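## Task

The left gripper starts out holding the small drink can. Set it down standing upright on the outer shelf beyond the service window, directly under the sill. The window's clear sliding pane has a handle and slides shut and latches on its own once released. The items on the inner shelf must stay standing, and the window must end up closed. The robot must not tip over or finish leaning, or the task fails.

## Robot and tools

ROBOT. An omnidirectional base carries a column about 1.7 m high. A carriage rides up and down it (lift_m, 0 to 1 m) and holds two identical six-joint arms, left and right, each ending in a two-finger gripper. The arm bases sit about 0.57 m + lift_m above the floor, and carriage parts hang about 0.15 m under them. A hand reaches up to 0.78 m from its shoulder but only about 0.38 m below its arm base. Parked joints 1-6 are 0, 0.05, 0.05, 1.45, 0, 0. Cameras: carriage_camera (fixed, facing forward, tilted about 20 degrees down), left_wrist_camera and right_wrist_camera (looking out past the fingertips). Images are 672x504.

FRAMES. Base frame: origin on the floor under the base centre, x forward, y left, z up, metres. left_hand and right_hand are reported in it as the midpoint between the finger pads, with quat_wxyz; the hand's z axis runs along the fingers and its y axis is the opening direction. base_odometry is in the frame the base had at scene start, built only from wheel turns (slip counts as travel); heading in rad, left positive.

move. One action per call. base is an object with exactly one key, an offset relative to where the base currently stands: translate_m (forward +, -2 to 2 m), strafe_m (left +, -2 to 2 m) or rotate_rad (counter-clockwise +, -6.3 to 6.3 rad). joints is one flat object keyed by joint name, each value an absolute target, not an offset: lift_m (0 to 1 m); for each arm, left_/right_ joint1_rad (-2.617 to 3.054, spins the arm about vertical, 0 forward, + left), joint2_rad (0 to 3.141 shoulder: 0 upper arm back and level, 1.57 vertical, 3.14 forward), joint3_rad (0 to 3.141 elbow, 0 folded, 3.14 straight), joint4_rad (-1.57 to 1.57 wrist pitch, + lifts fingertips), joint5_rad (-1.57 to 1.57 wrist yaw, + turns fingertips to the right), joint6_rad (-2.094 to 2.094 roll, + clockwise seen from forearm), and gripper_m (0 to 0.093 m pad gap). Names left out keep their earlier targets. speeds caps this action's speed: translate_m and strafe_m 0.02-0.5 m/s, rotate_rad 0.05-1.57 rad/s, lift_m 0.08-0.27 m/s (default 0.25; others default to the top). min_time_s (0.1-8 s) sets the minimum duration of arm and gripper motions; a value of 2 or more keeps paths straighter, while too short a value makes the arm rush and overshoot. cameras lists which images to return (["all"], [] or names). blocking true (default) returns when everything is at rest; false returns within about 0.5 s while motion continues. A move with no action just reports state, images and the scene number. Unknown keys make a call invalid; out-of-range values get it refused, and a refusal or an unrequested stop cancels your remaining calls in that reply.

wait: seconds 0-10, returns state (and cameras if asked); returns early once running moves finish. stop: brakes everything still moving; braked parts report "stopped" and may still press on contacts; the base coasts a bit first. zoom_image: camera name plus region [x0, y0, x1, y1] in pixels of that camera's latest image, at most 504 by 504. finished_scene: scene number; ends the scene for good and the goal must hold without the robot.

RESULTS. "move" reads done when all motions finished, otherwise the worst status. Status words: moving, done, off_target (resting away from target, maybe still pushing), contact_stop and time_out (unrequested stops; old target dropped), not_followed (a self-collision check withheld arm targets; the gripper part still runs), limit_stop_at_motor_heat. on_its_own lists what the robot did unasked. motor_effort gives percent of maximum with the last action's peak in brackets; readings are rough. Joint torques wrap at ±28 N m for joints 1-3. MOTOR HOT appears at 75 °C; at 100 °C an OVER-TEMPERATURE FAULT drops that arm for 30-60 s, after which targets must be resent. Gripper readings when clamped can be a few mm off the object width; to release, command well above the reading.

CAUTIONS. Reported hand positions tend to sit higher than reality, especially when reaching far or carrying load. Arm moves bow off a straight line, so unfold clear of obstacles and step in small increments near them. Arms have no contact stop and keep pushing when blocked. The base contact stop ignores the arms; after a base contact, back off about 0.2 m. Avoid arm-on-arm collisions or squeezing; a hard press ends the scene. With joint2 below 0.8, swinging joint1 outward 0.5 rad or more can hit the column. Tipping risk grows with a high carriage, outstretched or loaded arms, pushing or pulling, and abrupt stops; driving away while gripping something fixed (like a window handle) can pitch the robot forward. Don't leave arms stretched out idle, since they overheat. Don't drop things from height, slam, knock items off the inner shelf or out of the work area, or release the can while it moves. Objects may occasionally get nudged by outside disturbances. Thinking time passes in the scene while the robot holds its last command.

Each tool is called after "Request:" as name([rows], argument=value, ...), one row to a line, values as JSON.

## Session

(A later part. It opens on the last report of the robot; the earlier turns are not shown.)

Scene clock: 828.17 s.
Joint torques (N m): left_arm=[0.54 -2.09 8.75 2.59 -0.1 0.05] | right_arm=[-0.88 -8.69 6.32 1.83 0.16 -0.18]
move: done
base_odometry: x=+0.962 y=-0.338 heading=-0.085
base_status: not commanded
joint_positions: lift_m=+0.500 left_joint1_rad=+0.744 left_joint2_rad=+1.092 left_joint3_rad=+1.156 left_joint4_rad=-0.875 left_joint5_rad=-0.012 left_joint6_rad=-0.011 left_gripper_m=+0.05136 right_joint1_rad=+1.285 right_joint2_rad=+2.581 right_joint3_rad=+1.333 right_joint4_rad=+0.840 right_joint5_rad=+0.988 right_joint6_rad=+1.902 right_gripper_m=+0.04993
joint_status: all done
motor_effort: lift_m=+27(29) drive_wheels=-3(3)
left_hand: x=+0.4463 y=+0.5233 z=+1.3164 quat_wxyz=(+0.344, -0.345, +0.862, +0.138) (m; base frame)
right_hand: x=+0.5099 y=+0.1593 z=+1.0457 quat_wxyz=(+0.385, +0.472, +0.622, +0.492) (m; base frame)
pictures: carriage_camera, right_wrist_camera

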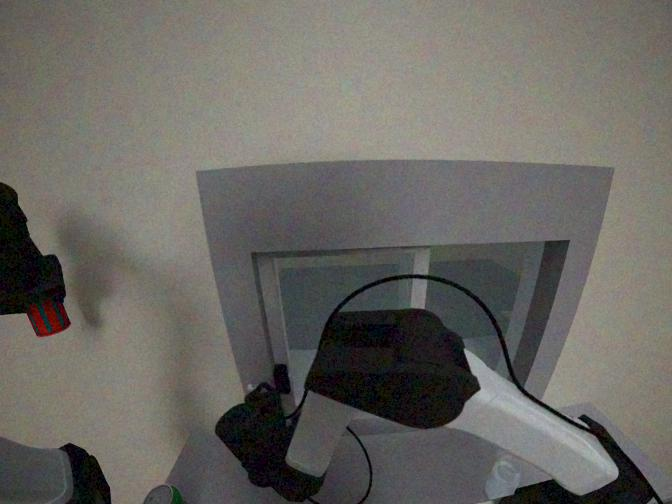

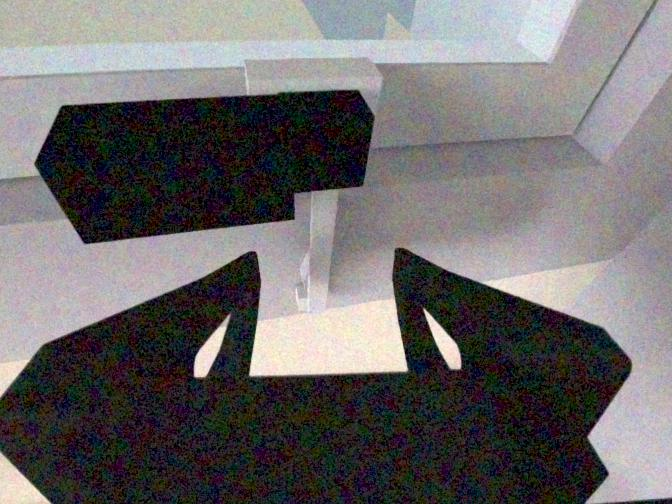

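Request:
move(joints={"right_joint1_rad": 1.4445, "right_joint2_rad": 2.56, "right_joint3_rad": 1.298, "right_joint4_rad": 0.764, "right_joint5_rad": 1.132, "right_joint6_rad": 2.041}, min_time_s=1.5)

Request:
move(joints={"right_joint1_rad": 1.430, "right_joint2_rad": 2.170, "right_joint3_rad": 0.920, "right_joint4_rad": 0.733, "right_joint5_rad": 1.021, "right_joint6_rad": 0.452, "right_gripper_m": 0.055}, min_time_s=2.5, cameras=["carriage_camera", "right_wrist_camera"])

Scene clock: 878.23 s.
Joint torques (N m): left_arm=[0.46 -2.11 8.94 2.59 -0.1 0.07] | right_arm=[4.25 -11.59 2.48 1.23 0.32 0.03]
move: off_target
base_odometry: x=+0.962 y=-0.338 heading=-0.085
base_status: not commanded
joint_positions: lift_m=+0.500 left_joint1_rad=+0.744 left_joint2_rad=+1.092 left_joint3_rad=+1.156 left_joint4_rad=-0.875 left_joint5_rad=-0.012 left_joint6_rad=-0.011 left_gripper_m=+0.05136 right_joint1_rad=+1.393 right_joint2_rad=+2.581 right_joint3_rad=+1.319 right_joint4_rad=+0.798 right_joint5_rad=+1.127 right_joint6_rad=+2.031 right_gripper_m=+0.04993
joint_status: right_joint1_rad off_target (ended at +1.393, target +1.444); the others done
motor_effort: lift_m=+25(28) drive_wheels=-3(3)
left_hand: x=+0.4463 y=+0.5233 z=+1.3162 quat_wxyz=(+0.344, -0.345, +0.862, +0.138) (m; base frame)
right_hand: x=+0.4646 y=+0.1603 z=+1.0447 quat_wxyz=(+0.388, +0.492, +0.595, +0.504) (m; base frame)
pictures: none

Scene clock: 881.13 s.
Joint torques (N m): left_arm=[0.51 -2.21 8.81 2.59 -0.08 0.1] | right_arm=[-0.98 -10.99 3.17 1.65 0.2 -0.07]
move: done
base_odometry: x=+0.962 y=-0.338 heading=-0.085
base_status: not commanded
joint_positions: lift_m=+0.500 left_joint1_rad=+0.744 left_joint2_rad=+1.092 left_joint3_rad=+1.156 left_joint4_rad=-0.876 left_joint5_rad=-0.012 left_joint6_rad=-0.011 left_gripper_m=+0.05136 right_joint1_rad=+1.439 right_joint2_rad=+2.209 right_joint3_rad=+0.932 right_joint4_rad=+0.739 right_joint5_rad=+1.029 right_joint6_rad=+0.462 right_gripper_m=+0.05492
joint_status: all done
motor_effort: lift_m=+25(28) drive_wheels=-3(3)
left_hand: x=+0.4462 y=+0.5232 z=+1.3162 quat_wxyz=(+0.344, -0.345, +0.863, +0.138) (m; base frame)
right_hand: x=+0.4260 y=+0.1111 z=+1.0973 quat_wxyz=(+0.598, -0.141, +0.782, +0.101) (m; base frame)
pictures: carriage_camera, right_wrist_camera
ARM HIT: the robot struck itself hard.

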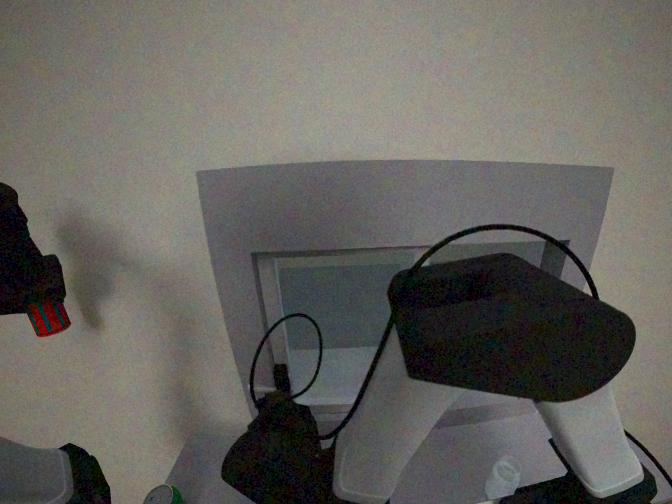

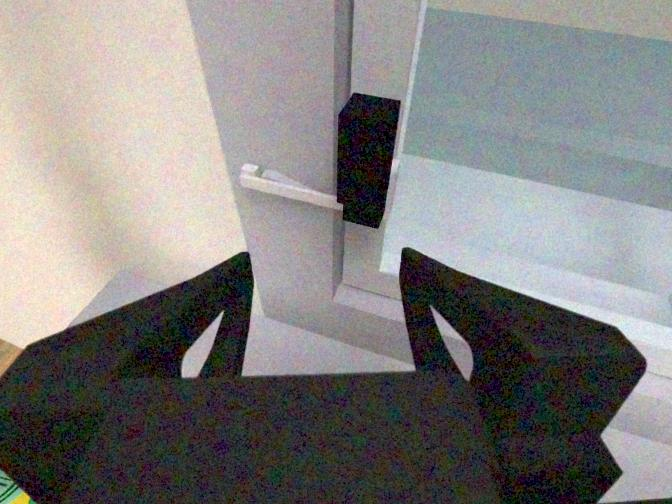

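Request:
zoom_image(camera="right_wrist_camera", region=[225, 80, 425, 240])

Scaled by 2.520 from the camera's 672x504 image, which has a finer 960x720 frame.

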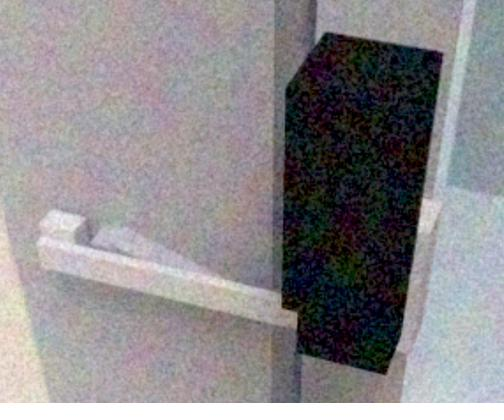

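Request:
move(joints={"right_joint1_rad": 1.278, "right_joint2_rad": 2.432, "right_joint3_rad": 1.338, "right_joint4_rad": 0.463, "right_joint5_rad": 1.113, "right_joint6_rad": 0.577}, min_time_s=2.5, cameras=["carriage_camera", "right_wrist_camera"])

Scene clock: 940.23 s.
Joint torques (N m): left_arm=[0.57 -2.11 8.83 2.58 -0.11 0.07] | right_arm=[-0.91 -8.44 6.99 1.54 0.37 0.12]
move: done
MOTOR HOT: joint 2 (shoulder) of the right arm reports 80 °C; the controller stops that arm at 100 °C. To cool a motor, set the load down, stop pushing, or move to a pose that needs little force.
base_odometry: x=+0.962 y=-0.338 heading=-0.085
base_status: not commanded
joint_positions: lift_m=+0.500 left_joint1_rad=+0.744 left_joint2_rad=+1.092 left_joint3_rad=+1.156 left_joint4_rad=-0.876 left_joint5_rad=-0.012 left_joint6_rad=-0.011 left_gripper_m=+0.05136 right_joint1_rad=+1.287 right_joint2_rad=+2.414 right_joint3_rad=+1.311 right_joint4_rad=+0.470 right_joint5_rad=+1.105 right_joint6_rad=+0.568 right_gripper_m=+0.05492
joint_status: all done
motor_effort: lift_m=+27(28) drive_wheels=-3(3)
left_hand: x=+0.4462 y=+0.5232 z=+1.3162 quat_wxyz=(+0.344, -0.345, +0.863, +0.138) (m; base frame)
right_hand: x=+0.5103 y=+0.1282 z=+1.0801 quat_wxyz=(+0.605, -0.045, +0.794, +0.027) (m; base frame)
pictures: carriage_camera, right_wrist_camera

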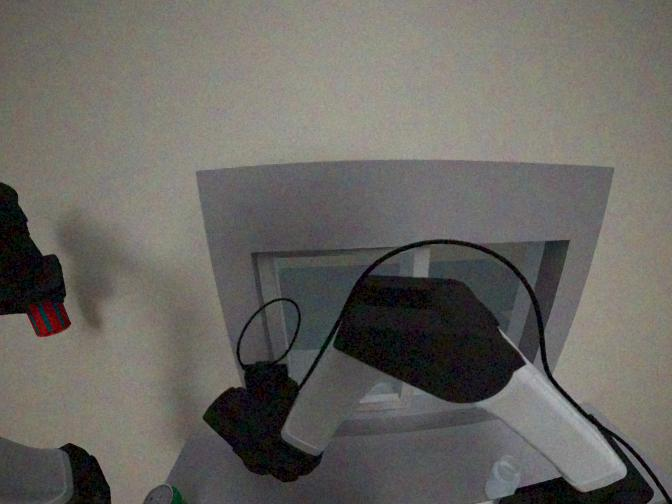

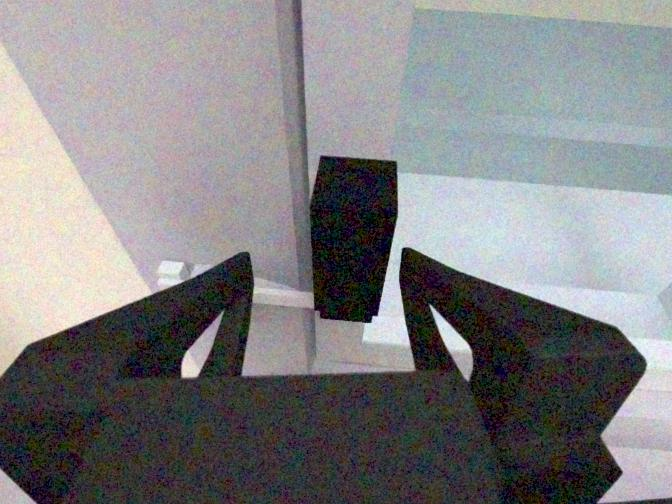

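Request:
move(joints={"right_joint1_rad": 1.430, "right_joint2_rad": 2.170, "right_joint3_rad": 0.920, "right_joint4_rad": 0.733, "right_joint5_rad": 1.021, "right_joint6_rad": 0.452}, min_time_s=2)

Request:
move(base={"strafe_m": 0.12}, joints={"right_joint1_rad": 1.164, "right_joint2_rad": 0.05, "right_joint3_rad": 0.06, "right_joint4_rad": 1.43, "right_joint5_rad": 0.0, "right_joint6_rad": 0.0}, speeds={"strafe_m": 0.1}, min_time_s=2, cameras=["carriage_camera"])

Scene clock: 1024.67 s.
Joint torques (N m): left_arm=[0.42 -2.28 8.76 2.59 -0.11 0.08] | right_arm=[0.57 -11 3.14 1.81 0.16 -0.02]
move: done
MOTOR HOT: cleared for the motors of the right arm.
base_odometry: x=+0.962 y=-0.338 heading=-0.085
base_status: not commanded
joint_positions: lift_m=+0.500 left_joint1_rad=+0.744 left_joint2_rad=+1.092 left_joint3_rad=+1.156 left_joint4_rad=-0.876 left_joint5_rad=-0.012 left_joint6_rad=-0.011 left_gripper_m=+0.05136 right_joint1_rad=+1.421 right_joint2_rad=+2.209 right_joint3_rad=+0.932 right_joint4_rad=+0.721 right_joint5_rad=+1.029 right_joint6_rad=+0.462 right_gripper_m=+0.05492
joint_status: all done
motor_effort: lift_m=+28(28) drive_wheels=-3(3)
left_hand: x=+0.4462 y=+0.5232 z=+1.3162 quat_wxyz=(+0.344, -0.345, +0.863, +0.138) (m; base frame)
right_hand: x=+0.4335 y=+0.1057 z=+1.0947 quat_wxyz=(+0.597, -0.139, +0.785, +0.089) (m; base frame)
pictures: none

Scene clock: 1027.07 s.
Joint torques (N m): left_arm=[0.43 -2.06 8.81 2.6 -0.11 0.08] | right_arm=[-0.98 2.65 3.84 -0.19 -0.21 -0.11]
move: done
base_odometry: x=+0.972 y=-0.218 heading=-0.085
base_status: done
joint_positions: lift_m=+0.500 left_joint1_rad=+0.744 left_joint2_rad=+1.092 left_joint3_rad=+1.156 left_joint4_rad=-0.876 left_joint5_rad=-0.012 left_joint6_rad=-0.011 left_gripper_m=+0.05136 right_joint1_rad=+1.173 right_joint2_rad=+0.058 right_joint3_rad=+0.074 right_joint4_rad=+1.422 right_joint5_rad=+0.009 right_joint6_rad=+0.010 right_gripper_m=+0.05493
joint_status: all done
motor_effort: lift_m=+27(29) drive_wheels=-2(9)
left_hand: x=+0.4461 y=+0.5233 z=+1.3162 quat_wxyz=(+0.344, -0.345, +0.862, +0.138) (m; base frame)
right_hand: x=+0.2342 y=-0.2815 z=+1.5112 quat_wxyz=(+0.828, -0.033, +0.058, +0.556) (m; base frame)
pictures: carriage_camera

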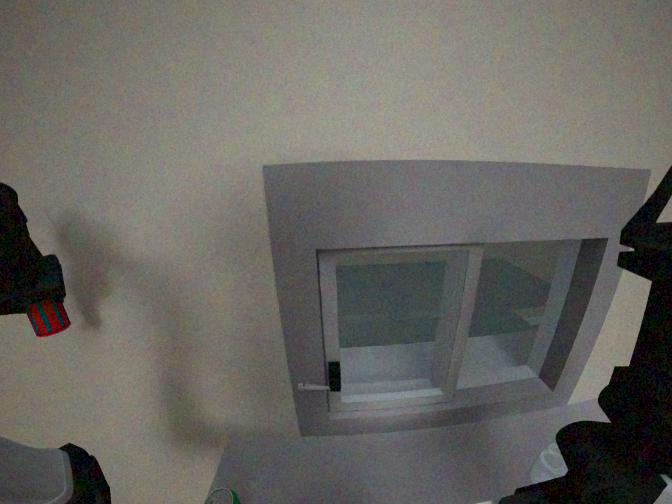

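Request:
zoom_image(camera="carriage_camera", region=[290, 220, 620, 450])

Scaled by 1.527 from the camera's 672x504 image, which has a finer 960x720 frame.

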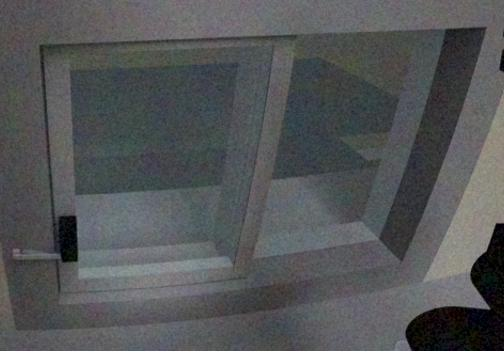

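Request:
move(joints={"left_joint1_rad": -0.337, "left_joint2_rad": 0.551, "left_joint3_rad": 0.686, "left_joint4_rad": -0.877, "left_joint5_rad": 0.0, "left_joint6_rad": 0.0}, min_time_s=2.5)

Request:
move(joints={"right_joint1_rad": 1.400, "right_joint2_rad": 2.02, "right_joint3_rad": 0.59, "right_joint4_rad": 0.762, "right_joint5_rad": 1.14, "right_joint6_rad": 0.623}, min_time_s=2)

Request:
move(joints={"right_joint1_rad": 1.155, "right_joint2_rad": 2.213, "right_joint3_rad": 0.771, "right_joint4_rad": 0.942, "right_joint5_rad": 1.009, "right_joint6_rad": 0.440}, min_time_s=2, cameras=["carriage_camera", "right_wrist_camera"])

Scene clock: 1075.60 s.
Joint torques (N m): left_arm=[-0.79 -0.09 6.09 2.61 0.08 0.2] | right_arm=[-0.96 2.7 3.82 -0.22 -0.12 -0.09]
move: done
base_odometry: x=+0.972 y=-0.218 heading=-0.085
base_status: not commanded
joint_positions: lift_m=+0.500 left_joint1_rad=-0.330 left_joint2_rad=+0.560 left_joint3_rad=+0.682 left_joint4_rad=-0.912 left_joint5_rad=-0.012 left_joint6_rad=-0.011 left_gripper_m=+0.05136 right_joint1_rad=+1.173 right_joint2_rad=+0.058 right_joint3_rad=+0.074 right_joint4_rad=+1.422 right_joint5_rad=+0.007 right_joint6_rad=+0.009 right_gripper_m=+0.05493
joint_status: all done
motor_effort: lift_m=+26(28) drive_wheels=-2(2)
left_hand: x=+0.4161 y=+0.2469 z=+1.2396 quat_wxyz=(+0.376, +0.144, +0.913, -0.059) (m; base frame)
right_hand: x=+0.2338 y=-0.2815 z=+1.5112 quat_wxyz=(+0.829, -0.034, +0.057, +0.556) (m; base frame)
pictures: none

Scene clock: 1078.03 s.
Joint torques (N m): left_arm=[-0.88 -0.12 6.11 2.61 0.05 0.22] | right_arm=[0.61 -5.09 5.03 1.48 0.37 0.09]
move: done
base_odometry: x=+0.972 y=-0.218 heading=-0.085
base_status: not commanded
joint_positions: lift_m=+0.500 left_joint1_rad=-0.330 left_joint2_rad=+0.560 left_joint3_rad=+0.682 left_joint4_rad=-0.914 left_joint5_rad=-0.012 left_joint6_rad=-0.011 left_gripper_m=+0.05136 right_joint1_rad=+1.391 right_joint2_rad=+2.009 right_joint3_rad=+0.570 right_joint4_rad=+0.769 right_joint5_rad=+1.131 right_joint6_rad=+0.613 right_gripper_m=+0.05493
joint_status: all done
motor_effort: lift_m=+26(30) drive_wheels=-2(2)
left_hand: x=+0.4157 y=+0.2470 z=+1.2392 quat_wxyz=(+0.375, +0.145, +0.914, -0.059) (m; base frame)
right_hand: x=+0.4354 y=-0.0058 z=+1.0982 quat_wxyz=(+0.604, -0.073, +0.792, +0.050) (m; base frame)
pictures: none

Scene clock: 1080.33 s.
Joint torques (N m): left_arm=[-0.88 -0.08 6.16 2.61 0.06 0.19] | right_arm=[-0.88 -6.16 5.18 1.82 0.16 -0.11]
move: done
base_odometry: x=+0.972 y=-0.218 heading=-0.085
base_status: not commanded
joint_positions: lift_m=+0.500 left_joint1_rad=-0.330 left_joint2_rad=+0.560 left_joint3_rad=+0.682 left_joint4_rad=-0.914 left_joint5_rad=-0.012 left_joint6_rad=-0.011 left_gripper_m=+0.05136 right_joint1_rad=+1.163 right_joint2_rad=+2.198 right_joint3_rad=+0.750 right_joint4_rad=+0.930 right_joint5_rad=+1.017 right_joint6_rad=+0.450 right_gripper_m=+0.05493
joint_status: all done
motor_effort: lift_m=+27(28) drive_wheels=-2(2)
left_hand: x=+0.4157 y=+0.2470 z=+1.2392 quat_wxyz=(+0.375, +0.145, +0.914, -0.059) (m; base frame)
right_hand: x=+0.5175 y=+0.0043 z=+1.0822 quat_wxyz=(+0.608, -0.035, +0.793, +0.025) (m; base frame)
pictures: carriage_camera, right_wrist_camera

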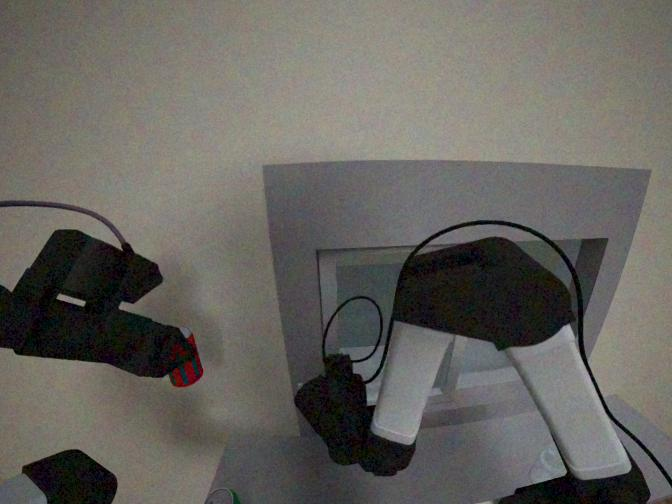

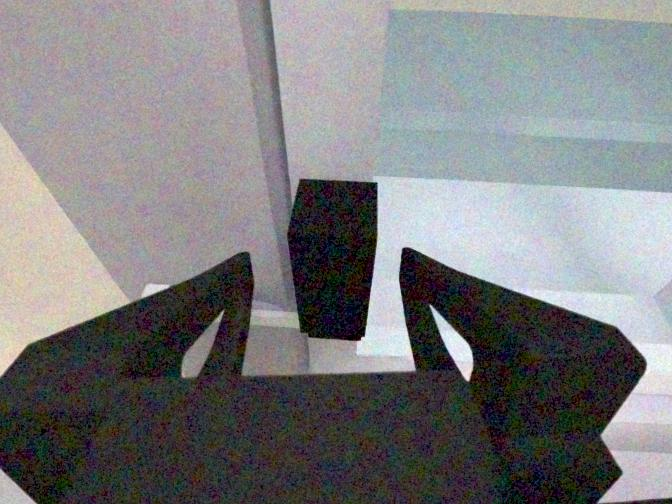

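Request:
move(base={"strafe_m": -0.06}, speeds={"strafe_m": 0.06}, cameras=["carriage_camera", "right_wrist_camera"])

Scene clock: 1099.33 s.
Joint torques (N m): left_arm=[-0.8 -0.14 6.2 2.62 0.06 0.19] | right_arm=[-0.94 -6.23 4.48 1.65 0.4 -0.09]
move: done
base_odometry: x=+0.967 y=-0.278 heading=-0.085
base_status: done
joint_positions: lift_m=+0.500 left_joint1_rad=-0.330 left_joint2_rad=+0.560 left_joint3_rad=+0.682 left_joint4_rad=-0.914 left_joint5_rad=-0.011 left_joint6_rad=-0.011 left_gripper_m=+0.05136 right_joint1_rad=+1.163 right_joint2_rad=+2.198 right_joint3_rad=+0.760 right_joint4_rad=+0.950 right_joint5_rad=+0.993 right_joint6_rad=+0.449 right_gripper_m=+0.05494
joint_status: not commanded
motor_effort: lift_m=+24(27) drive_wheels=+0(10)
left_hand: x=+0.4157 y=+0.2468 z=+1.2392 quat_wxyz=(+0.375, +0.145, +0.914, -0.059) (m; base frame)
right_hand: x=+0.5185 y=+0.0123 z=+1.0857 quat_wxyz=(+0.608, -0.034, +0.792, +0.044) (m; base frame)
pictures: carriage_camera, right_wrist_camera

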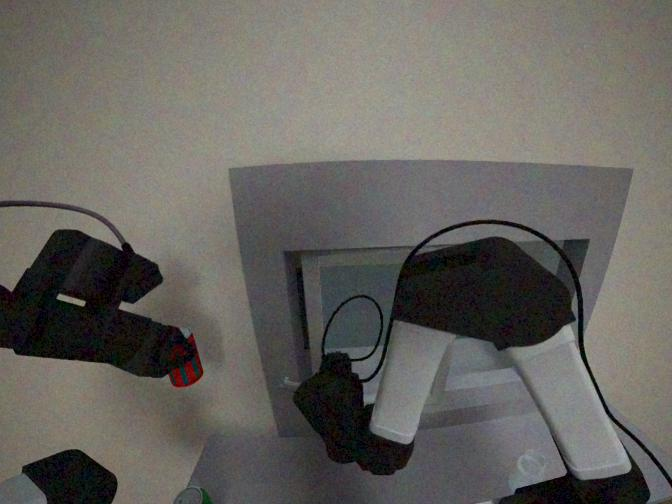

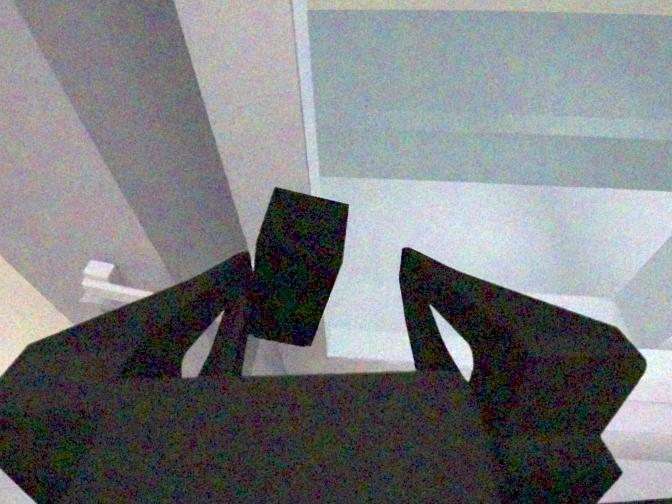

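Request:
move(base={"strafe_m": -0.13}, speeds={"strafe_m": 0.08}, cameras=["carriage_camera", "right_wrist_camera"])

Scene clock: 1104.23 s.
Joint torques (N m): left_arm=[-0.88 -0.08 6.17 2.61 0.04 0.16] | right_arm=[-0.9 -6.13 4.3 1.67 0.41 -0.09]
move: done
base_odometry: x=+0.956 y=-0.407 heading=-0.084
base_status: done
joint_positions: lift_m=+0.500 left_joint1_rad=-0.330 left_joint2_rad=+0.560 left_joint3_rad=+0.682 left_joint4_rad=-0.915 left_joint5_rad=-0.010 left_joint6_rad=-0.011 left_gripper_m=+0.05136 right_joint1_rad=+1.163 right_joint2_rad=+2.198 right_joint3_rad=+0.761 right_joint4_rad=+0.952 right_joint5_rad=+0.992 right_joint6_rad=+0.449 right_gripper_m=+0.05494
joint_status: not commanded
motor_effort: lift_m=+25(27) drive_wheels=-3(10)
left_hand: x=+0.4155 y=+0.2468 z=+1.2390 quat_wxyz=(+0.374, +0.145, +0.914, -0.060) (m; base frame)
right_hand: x=+0.5188 y=+0.0131 z=+1.0864 quat_wxyz=(+0.609, -0.033, +0.791, +0.046) (m; base frame)
pictures: carriage_camera, right_wrist_camera

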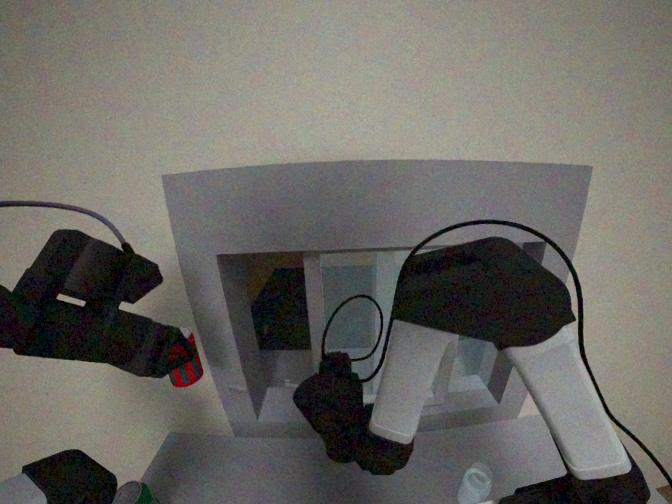

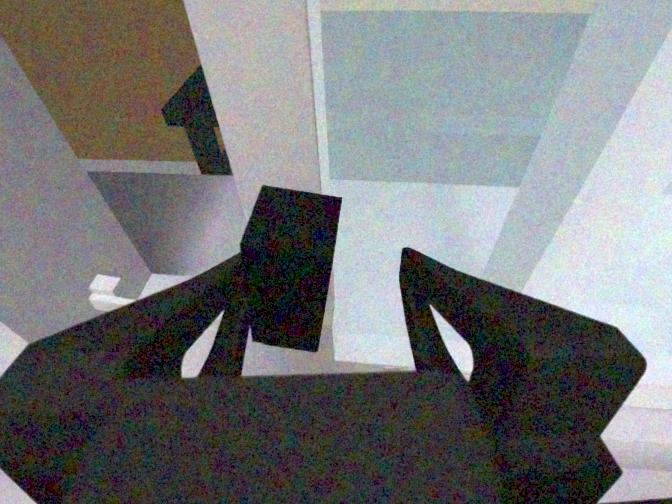

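Request:
move(base={"strafe_m": -0.11}, speeds={"strafe_m": 0.08}, cameras=["carriage_camera", "right_wrist_camera"])

Scene clock: 1110.20 s.
Joint torques (N m): left_arm=[-0.79 -0.09 6.05 2.64 0.04 0.16] | right_arm=[-0.88 -6.16 4.3 1.64 0.4 -0.09]
move: done
base_odometry: x=+0.947 y=-0.517 heading=-0.084
base_status: done
joint_positions: lift_m=+0.500 left_joint1_rad=-0.330 left_joint2_rad=+0.560 left_joint3_rad=+0.682 left_joint4_rad=-0.915 left_joint5_rad=-0.009 left_joint6_rad=-0.011 left_gripper_m=+0.05136 right_joint1_rad=+1.163 right_joint2_rad=+2.198 right_joint3_rad=+0.761 right_joint4_rad=+0.952 right_joint5_rad=+0.992 right_joint6_rad=+0.449 right_gripper_m=+0.05494
joint_status: not commanded
motor_effort: lift_m=+25(28) drive_wheels=-1(7)
left_hand: x=+0.4154 y=+0.2466 z=+1.2390 quat_wxyz=(+0.374, +0.145, +0.914, -0.060) (m; base frame)
right_hand: x=+0.5188 y=+0.0131 z=+1.0864 quat_wxyz=(+0.609, -0.033, +0.791, +0.046) (m; base frame)
pictures: carriage_camera, right_wrist_camera

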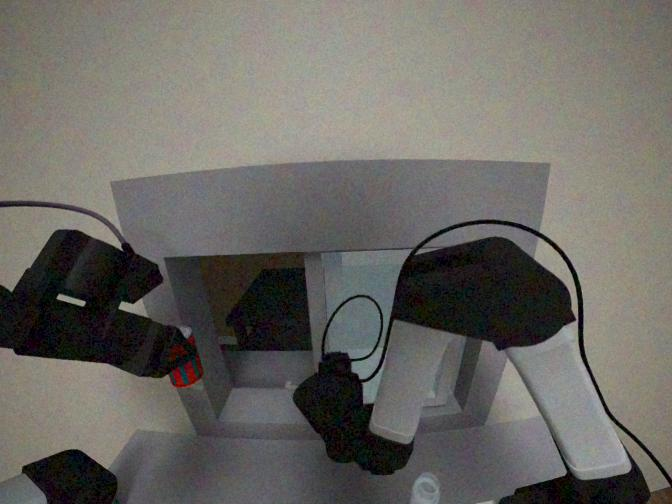

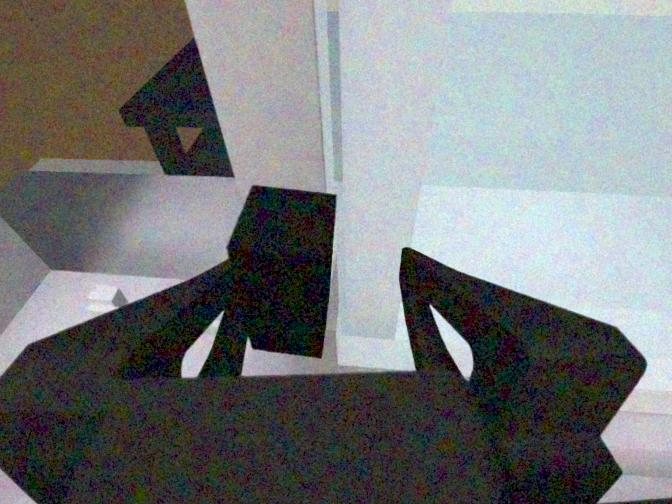

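Request:
move(joints={"left_joint1_rad": -0.272, "left_joint2_rad": 1.794, "left_joint3_rad": 0.525, "left_joint4_rad": 0.509, "left_joint5_rad": -0.199, "left_joint6_rad": -0.186}, min_time_s=2.5, cameras=["carriage_camera", "left_wrist_camera"])

Scene clock: 1141.93 s.
Joint torques (N m): left_arm=[0.5 -5.11 3.96 2.68 -0.43 -0.08] | right_arm=[-0.9 -6.24 4.33 1.66 0.4 -0.09]
move: off_target
base_odometry: x=+0.947 y=-0.517 heading=-0.084
base_status: not commanded
joint_positions: lift_m=+0.500 left_joint1_rad=-0.279 left_joint2_rad=+1.790 left_joint3_rad=+0.522 left_joint4_rad=+0.459 left_joint5_rad=-0.178 left_joint6_rad=-0.173 left_gripper_m=+0.05136 right_joint1_rad=+1.163 right_joint2_rad=+2.198 right_joint3_rad=+0.761 right_joint4_rad=+0.952 right_joint5_rad=+0.992 right_joint6_rad=+0.449 right_gripper_m=+0.05494
joint_status: left_joint4_rad off_target (ended at +0.459, target +0.509); the others done
motor_effort: lift_m=+25(29) drive_wheels=-1(1)
left_hand: x=+0.5910 y=+0.2375 z=+1.0507 quat_wxyz=(+0.380, +0.016, +0.925, -0.003) (m; base frame)
right_hand: x=+0.5188 y=+0.0131 z=+1.0864 quat_wxyz=(+0.609, -0.033, +0.791, +0.046) (m; base frame)
pictures: carriage_camera, left_wrist_camera

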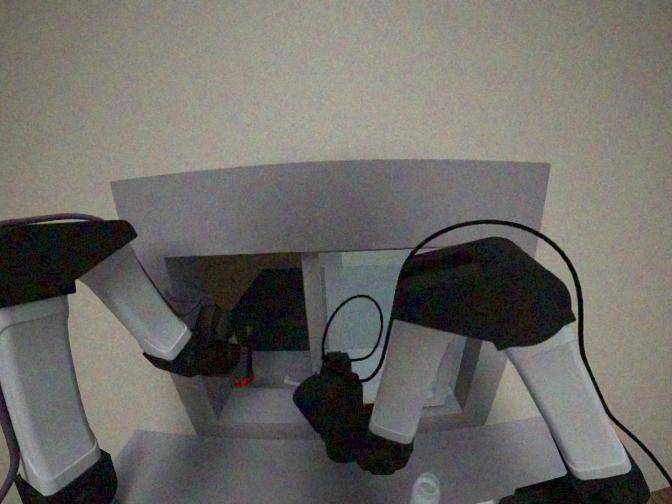

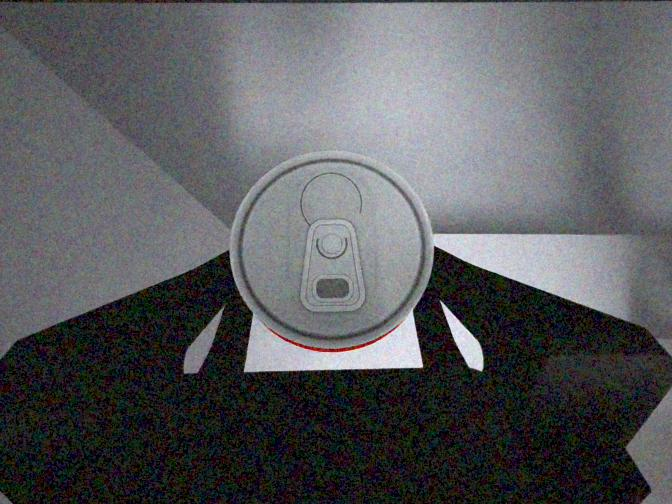

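Request:
move(joints={"left_joint1_rad": -0.152, "left_joint2_rad": 2.504, "left_joint3_rad": 1.466, "left_joint4_rad": 0.300, "left_joint5_rad": -0.112, "left_joint6_rad": -0.103}, min_time_s=2.5, cameras=["carriage_camera", "left_wrist_camera"])

Scene clock: 1158.47 s.
Joint torques (N m): left_arm=[2.63 -3.33 12.96 2.58 0 0.21] | right_arm=[-0.94 -6.22 4.31 1.66 0.4 -0.09]
move: off_target
base_odometry: x=+0.947 y=-0.517 heading=-0.083
base_status: not commanded
joint_positions: lift_m=+0.499 left_joint1_rad=-0.180 left_joint2_rad=+2.417 left_joint3_rad=+1.372 left_joint4_rad=+0.267 left_joint5_rad=-0.125 left_joint6_rad=-0.116 left_gripper_m=+0.05136 right_joint1_rad=+1.163 right_joint2_rad=+2.198 right_joint3_rad=+0.761 right_joint4_rad=+0.952 right_joint5_rad=+0.993 right_joint6_rad=+0.449 right_gripper_m=+0.05494
joint_status: left_joint1_rad off_target (ended at -0.181, target -0.152); left_joint3_rad off_target (ended at +1.371, target +1.466); the others done
motor_effort: lift_m=+34(34) drive_wheels=+8(9)
left_hand: x=+0.7825 y=+0.2315 z=+1.0052 quat_wxyz=(+0.389, +0.005, +0.921, +0.000) (m; base frame)
right_hand: x=+0.5188 y=+0.0130 z=+1.0856 quat_wxyz=(+0.609, -0.033, +0.791, +0.045) (m; base frame)
pictures: carriage_camera, left_wrist_camera

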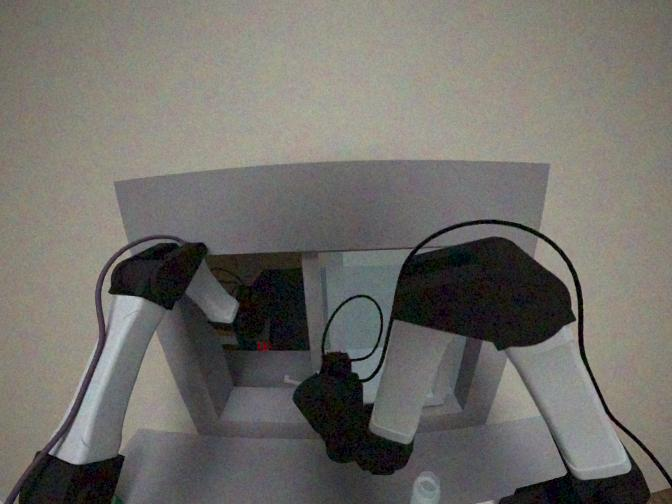

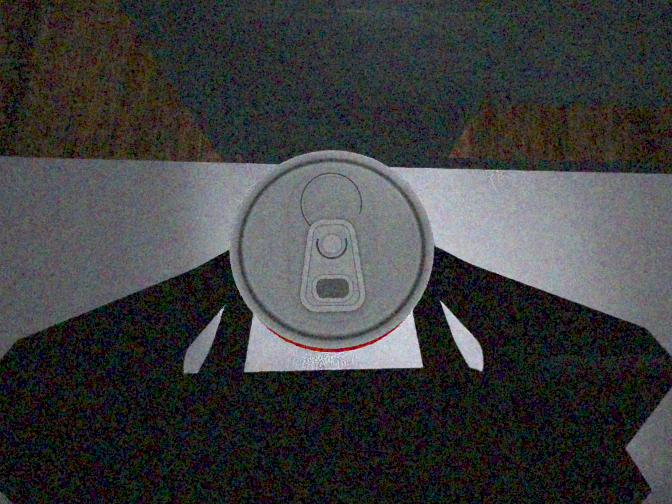

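Request:
move(joints={"left_joint1_rad": -0.1405, "left_joint2_rad": 2.745, "left_joint3_rad": 1.536, "left_joint4_rad": 0.508, "left_joint5_rad": -0.111, "left_joint6_rad": -0.101}, min_time_s=2.0, cameras=["left_wrist_camera"])

Scene clock: 1186.33 s.
Joint torques (N m): left_arm=[5.98 8.5 5.79 3.17 0.02 0.21] | right_arm=[-0.94 -6.22 4.31 1.66 0.39 -0.09]
move: off_target
base_odometry: x=+0.947 y=-0.517 heading=-0.083
base_status: not commanded
joint_positions: lift_m=+0.500 left_joint1_rad=-0.200 left_joint2_rad=+2.501 left_joint3_rad=+1.530 left_joint4_rad=+0.448 left_joint5_rad=-0.120 left_joint6_rad=-0.114 left_gripper_m=+0.05136 right_joint1_rad=+1.163 right_joint2_rad=+2.198 right_joint3_rad=+0.761 right_joint4_rad=+0.952 right_joint5_rad=+0.993 right_joint6_rad=+0.449 right_gripper_m=+0.05494
joint_status: left_joint1_rad off_target (ended at -0.200, target -0.141); left_joint2_rad off_target (ended at +2.501, target +2.745); left_joint4_rad off_target (ended at +0.448, target +0.508); the others done
motor_effort: lift_m=+27(34) drive_wheels=-11(12)
left_hand: x=+0.8444 y=+0.2063 z=+1.0519 quat_wxyz=(+0.501, +0.007, +0.865, -0.027) (m; base frame)
right_hand: x=+0.5188 y=+0.0129 z=+1.0862 quat_wxyz=(+0.609, -0.032, +0.791, +0.045) (m; base frame)
pictures: left_wrist_camera

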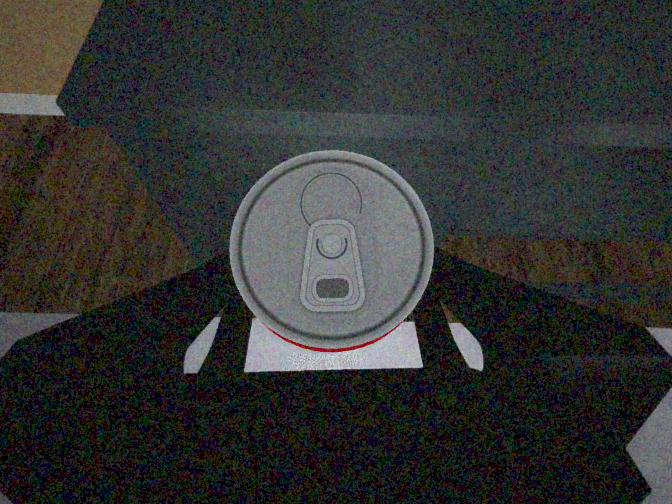

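Request:
move(joints={"left_joint1_rad": -0.20, "left_joint2_rad": 2.30, "left_joint3_rad": 1.20, "left_joint4_rad": 0.38, "left_joint5_rad": -0.12, "left_joint6_rad": -0.11}, min_time_s=1.5, cameras=["carriage_camera", "right_wrist_camera"])

Scene clock: 1310.77 s.
Joint torques (N m): left_arm=[-0.57 -13.55 4.52 2.57 -0.14 0.11] | right_arm=[-0.88 -6.22 4.31 1.66 0.39 -0.09]
move: done
base_odometry: x=+0.947 y=-0.517 heading=-0.084
base_status: not commanded
joint_positions: lift_m=+0.500 left_joint1_rad=-0.195 left_joint2_rad=+2.352 left_joint3_rad=+1.197 left_joint4_rad=+0.344 left_joint5_rad=-0.120 left_joint6_rad=-0.114 left_gripper_m=+0.05136 right_joint1_rad=+1.163 right_joint2_rad=+2.198 right_joint3_rad=+0.761 right_joint4_rad=+0.952 right_joint5_rad=+0.993 right_joint6_rad=+0.449 right_gripper_m=+0.05494
joint_status: all done
motor_effort: lift_m=+22(30) drive_wheels=-7(11)
left_hand: x=+0.7435 y=+0.2297 z=+0.9951 quat_wxyz=(+0.374, +0.015, +0.927, -0.002) (m; base frame)
right_hand: x=+0.5188 y=+0.0129 z=+1.0865 quat_wxyz=(+0.609, -0.032, +0.791, +0.045) (m; base frame)
pictures: carriage_camera, right_wrist_camera

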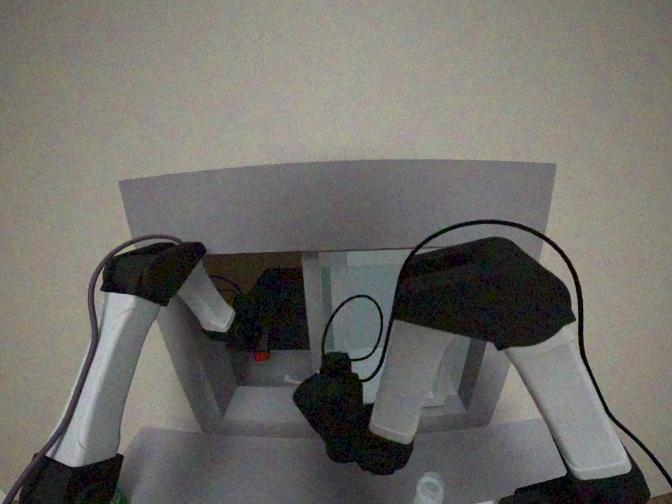

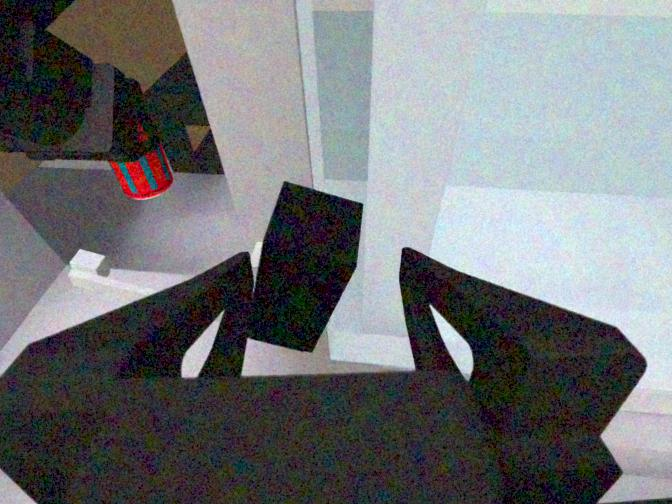

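Request:
move(base={"translate_m": -0.035}, joints={"right_joint1_rad": 1.064, "right_joint2_rad": 2.246, "right_joint3_rad": 0.828, "right_joint4_rad": 0.992, "right_joint5_rad": 0.903, "right_joint6_rad": 0.377}, speeds={"translate_m": 0.04}, min_time_s=1.1, cameras=["right_wrist_camera"])

Scene clock: 1316.43 s.
Joint torques (N m): left_arm=[-0.61 -13.6 4.57 2.55 -0.14 0.1] | right_arm=[-1.36 -6.46 5.05 1.86 0.27 -0.12]
move: done
base_odometry: x=+0.912 y=-0.514 heading=-0.084
base_status: done
joint_positions: lift_m=+0.500 left_joint1_rad=-0.195 left_joint2_rad=+2.352 left_joint3_rad=+1.197 left_joint4_rad=+0.343 left_joint5_rad=-0.120 left_joint6_rad=-0.114 left_gripper_m=+0.05136 right_joint1_rad=+1.078 right_joint2_rad=+2.230 right_joint3_rad=+0.811 right_joint4_rad=+0.991 right_joint5_rad=+0.895 right_joint6_rad=+0.388 right_gripper_m=+0.05494
joint_status: all done
motor_effort: lift_m=+25(27) drive_wheels=-2(8)
left_hand: x=+0.7435 y=+0.2297 z=+0.9950 quat_wxyz=(+0.374, +0.015, +0.927, -0.002) (m; base frame)
right_hand: x=+0.5497 y=+0.0153 z=+1.0861 quat_wxyz=(+0.606, -0.036, +0.793, +0.056) (m; base frame)
pictures: right_wrist_camera

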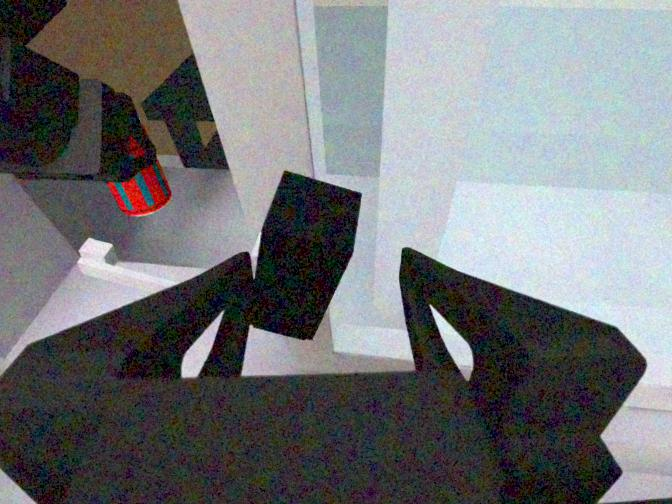

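Request:
move(base={"translate_m": -0.035}, joints={"right_joint1_rad": 0.977, "right_joint2_rad": 2.297, "right_joint3_rad": 0.920, "right_joint4_rad": 0.995, "right_joint5_rad": 0.838, "right_joint6_rad": 0.318}, speeds={"translate_m": 0.04}, min_time_s=1.1, cameras=["right_wrist_camera", "carriage_camera"])

Scene clock: 1326.00 s.
Joint torques (N m): left_arm=[-0.69 -13.52 4.56 2.56 -0.12 0.1] | right_arm=[-1.52 -6.78 5.31 1.89 0.25 -0.11]
move: done
base_odometry: x=+0.877 y=-0.511 heading=-0.084
base_status: done
joint_positions: lift_m=+0.500 left_joint1_rad=-0.195 left_joint2_rad=+2.352 left_joint3_rad=+1.197 left_joint4_rad=+0.343 left_joint5_rad=-0.120 left_joint6_rad=-0.114 left_gripper_m=+0.05136 right_joint1_rad=+0.993 right_joint2_rad=+2.279 right_joint3_rad=+0.903 right_joint4_rad=+0.998 right_joint5_rad=+0.828 right_joint6_rad=+0.330 right_gripper_m=+0.05494
joint_status: all done
motor_effort: lift_m=+25(27) drive_wheels=-2(7)
left_hand: x=+0.7434 y=+0.2297 z=+0.9950 quat_wxyz=(+0.374, +0.015, +0.927, -0.002) (m; base frame)
right_hand: x=+0.5871 y=+0.0170 z=+1.0874 quat_wxyz=(+0.610, -0.033, +0.790, +0.053) (m; base frame)
pictures: carriage_camera, right_wrist_camera

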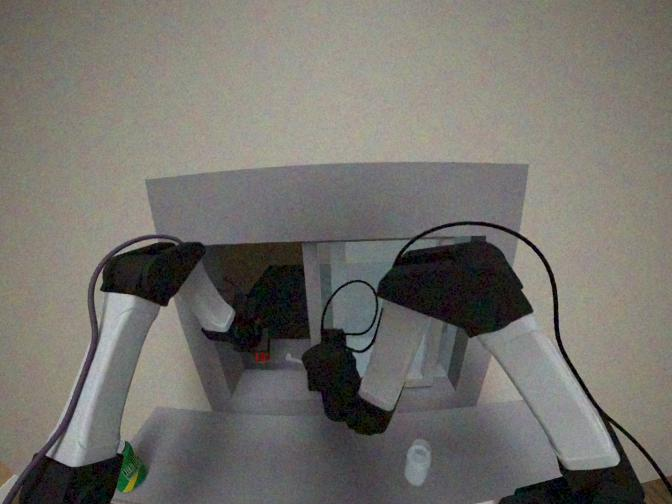

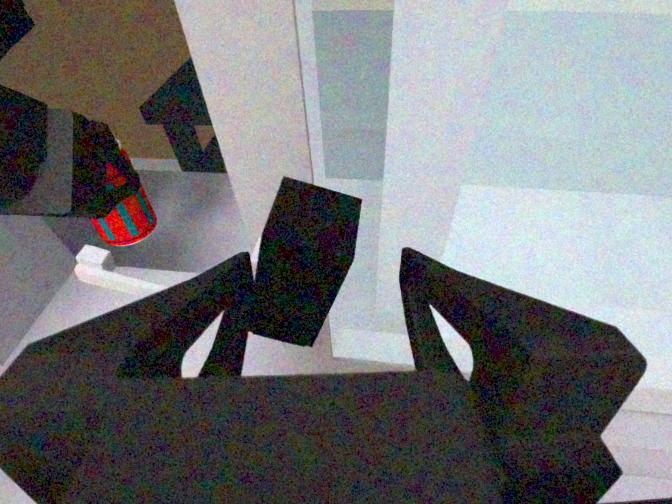

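Request:
move(joints={"left_joint1_rad": -0.142, "left_joint2_rad": 2.755, "left_joint3_rad": 1.872, "left_joint4_rad": 0.196, "left_joint5_rad": -0.105, "left_joint6_rad": -0.097}, min_time_s=2.0, cameras=["left_wrist_camera", "carriage_camera"])

Scene clock: 1348.67 s.
Joint torques (N m): left_arm=[0.53 -11.34 8.12 2.64 0.01 0.21] | right_arm=[-1.52 -6.8 5.31 1.9 0.27 -0.11]
move: done
base_odometry: x=+0.877 y=-0.511 heading=-0.084
base_status: not commanded
joint_positions: lift_m=+0.500 left_joint1_rad=-0.149 left_joint2_rad=+2.749 left_joint3_rad=+1.840 left_joint4_rad=+0.162 left_joint5_rad=-0.118 left_joint6_rad=-0.110 left_gripper_m=+0.05136 right_joint1_rad=+0.993 right_joint2_rad=+2.279 right_joint3_rad=+0.903 right_joint4_rad=+0.998 right_joint5_rad=+0.828 right_joint6_rad=+0.329 right_gripper_m=+0.05494
joint_status: all done
motor_effort: lift_m=+24(28) drive_wheels=-2(2)
left_hand: x=+0.8585 y=+0.2371 z=+0.9631 quat_wxyz=(+0.403, -0.006, +0.915, +0.002) (m; base frame)
right_hand: x=+0.5871 y=+0.0170 z=+1.0873 quat_wxyz=(+0.610, -0.034, +0.790, +0.053) (m; base frame)
pictures: carriage_camera, left_wrist_camera

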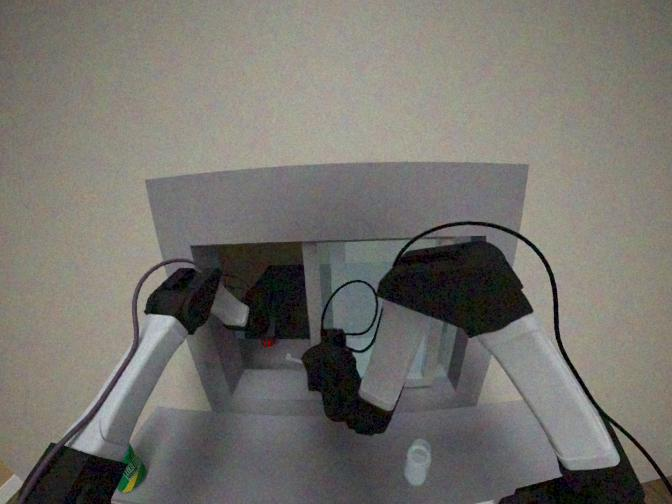

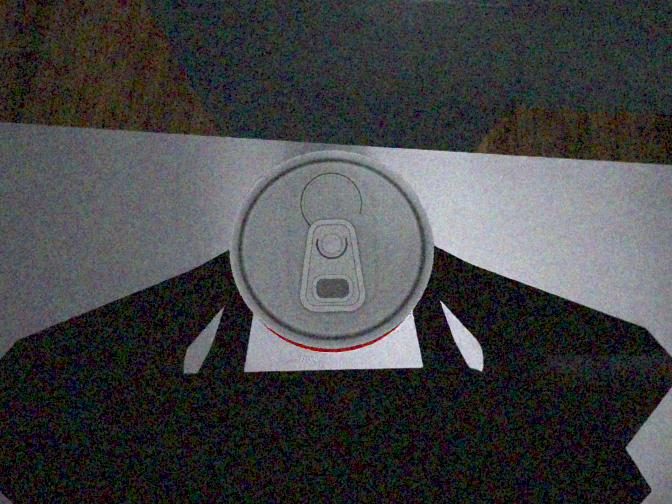

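Request:
move(joints={"left_joint1_rad": -0.142, "left_joint2_rad": 2.886, "left_joint3_rad": 1.945, "left_joint4_rad": 0.254, "left_joint5_rad": -0.105, "left_joint6_rad": -0.097}, min_time_s=1.5, cameras=["left_wrist_camera"])

Scene clock: 1362.43 s.
Joint torques (N m): left_arm=[0.5 -11.49 7.84 2.83 0.01 0.21] | right_arm=[-1.52 -6.82 5.33 1.89 0.26 -0.11]
move: off_target
base_odometry: x=+0.877 y=-0.511 heading=-0.084
base_status: not commanded
joint_positions: lift_m=+0.500 left_joint1_rad=-0.149 left_joint2_rad=+2.880 left_joint3_rad=+1.914 left_joint4_rad=+0.203 left_joint5_rad=-0.118 left_joint6_rad=-0.110 left_gripper_m=+0.05136 right_joint1_rad=+0.993 right_joint2_rad=+2.279 right_joint3_rad=+0.903 right_joint4_rad=+0.998 right_joint5_rad=+0.828 right_joint6_rad=+0.329 right_gripper_m=+0.05494
joint_status: left_joint4_rad off_target (ended at +0.203, target +0.254); the others done
motor_effort: lift_m=+26(28) drive_wheels=-2(2)
left_hand: x=+0.8579 y=+0.2370 z=+0.9168 quat_wxyz=(+0.396, -0.005, +0.918, +0.003) (m; base frame)
right_hand: x=+0.5871 y=+0.0170 z=+1.0873 quat_wxyz=(+0.610, -0.034, +0.790, +0.053) (m; base frame)
pictures: left_wrist_camera

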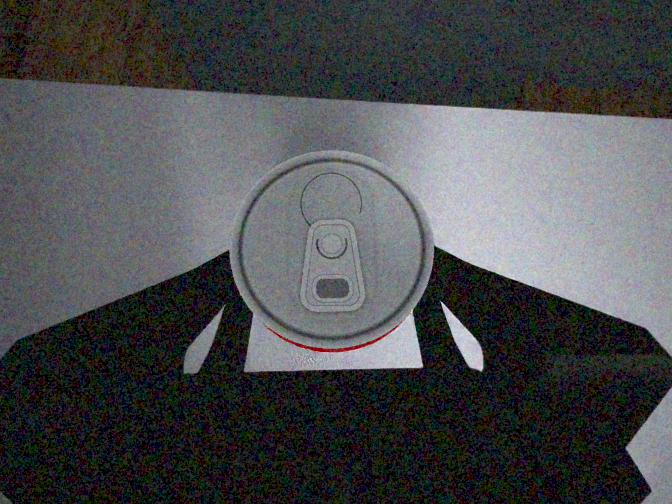

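Request:
move(joints={"left_joint1_rad": -0.142, "left_joint2_rad": 2.925, "left_joint3_rad": 1.970, "left_joint4_rad": 0.290, "left_joint5_rad": -0.105, "left_joint6_rad": -0.097}, min_time_s=1.0, cameras=["left_wrist_camera"])

Scene clock: 1368.67 s.
Joint torques (N m): left_arm=[0.49 -11.56 7.71 2.86 0.02 0.2] | right_arm=[-1.52 -6.8 5.31 1.89 0.27 -0.11]
move: off_target
base_odometry: x=+0.877 y=-0.511 heading=-0.084
base_status: not commanded
joint_positions: lift_m=+0.500 left_joint1_rad=-0.149 left_joint2_rad=+2.919 left_joint3_rad=+1.939 left_joint4_rad=+0.239 left_joint5_rad=-0.118 left_joint6_rad=-0.110 left_gripper_m=+0.05136 right_joint1_rad=+0.993 right_joint2_rad=+2.279 right_joint3_rad=+0.903 right_joint4_rad=+0.998 right_joint5_rad=+0.828 right_joint6_rad=+0.329 right_gripper_m=+0.05494
joint_status: left_joint4_rad off_target (ended at +0.238, target +0.290); the others done
motor_effort: lift_m=+26(28) drive_wheels=-2(2)
left_hand: x=+0.8615 y=+0.2365 z=+0.9078 quat_wxyz=(+0.406, -0.006, +0.914, +0.002) (m; base frame)
right_hand: x=+0.5871 y=+0.0170 z=+1.0873 quat_wxyz=(+0.610, -0.034, +0.790, +0.053) (m; base frame)
pictures: left_wrist_camera

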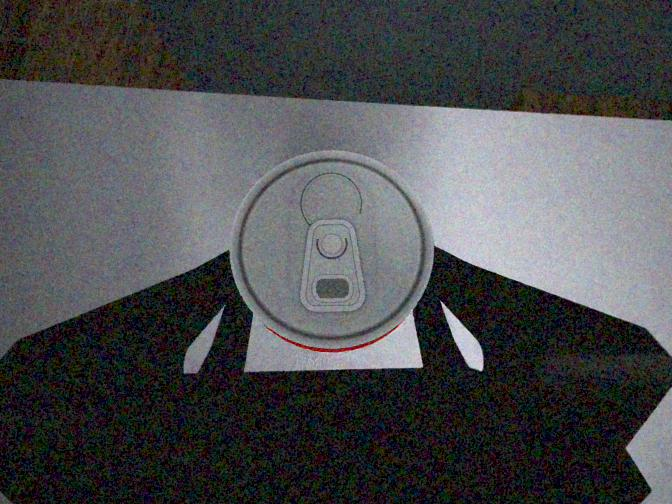

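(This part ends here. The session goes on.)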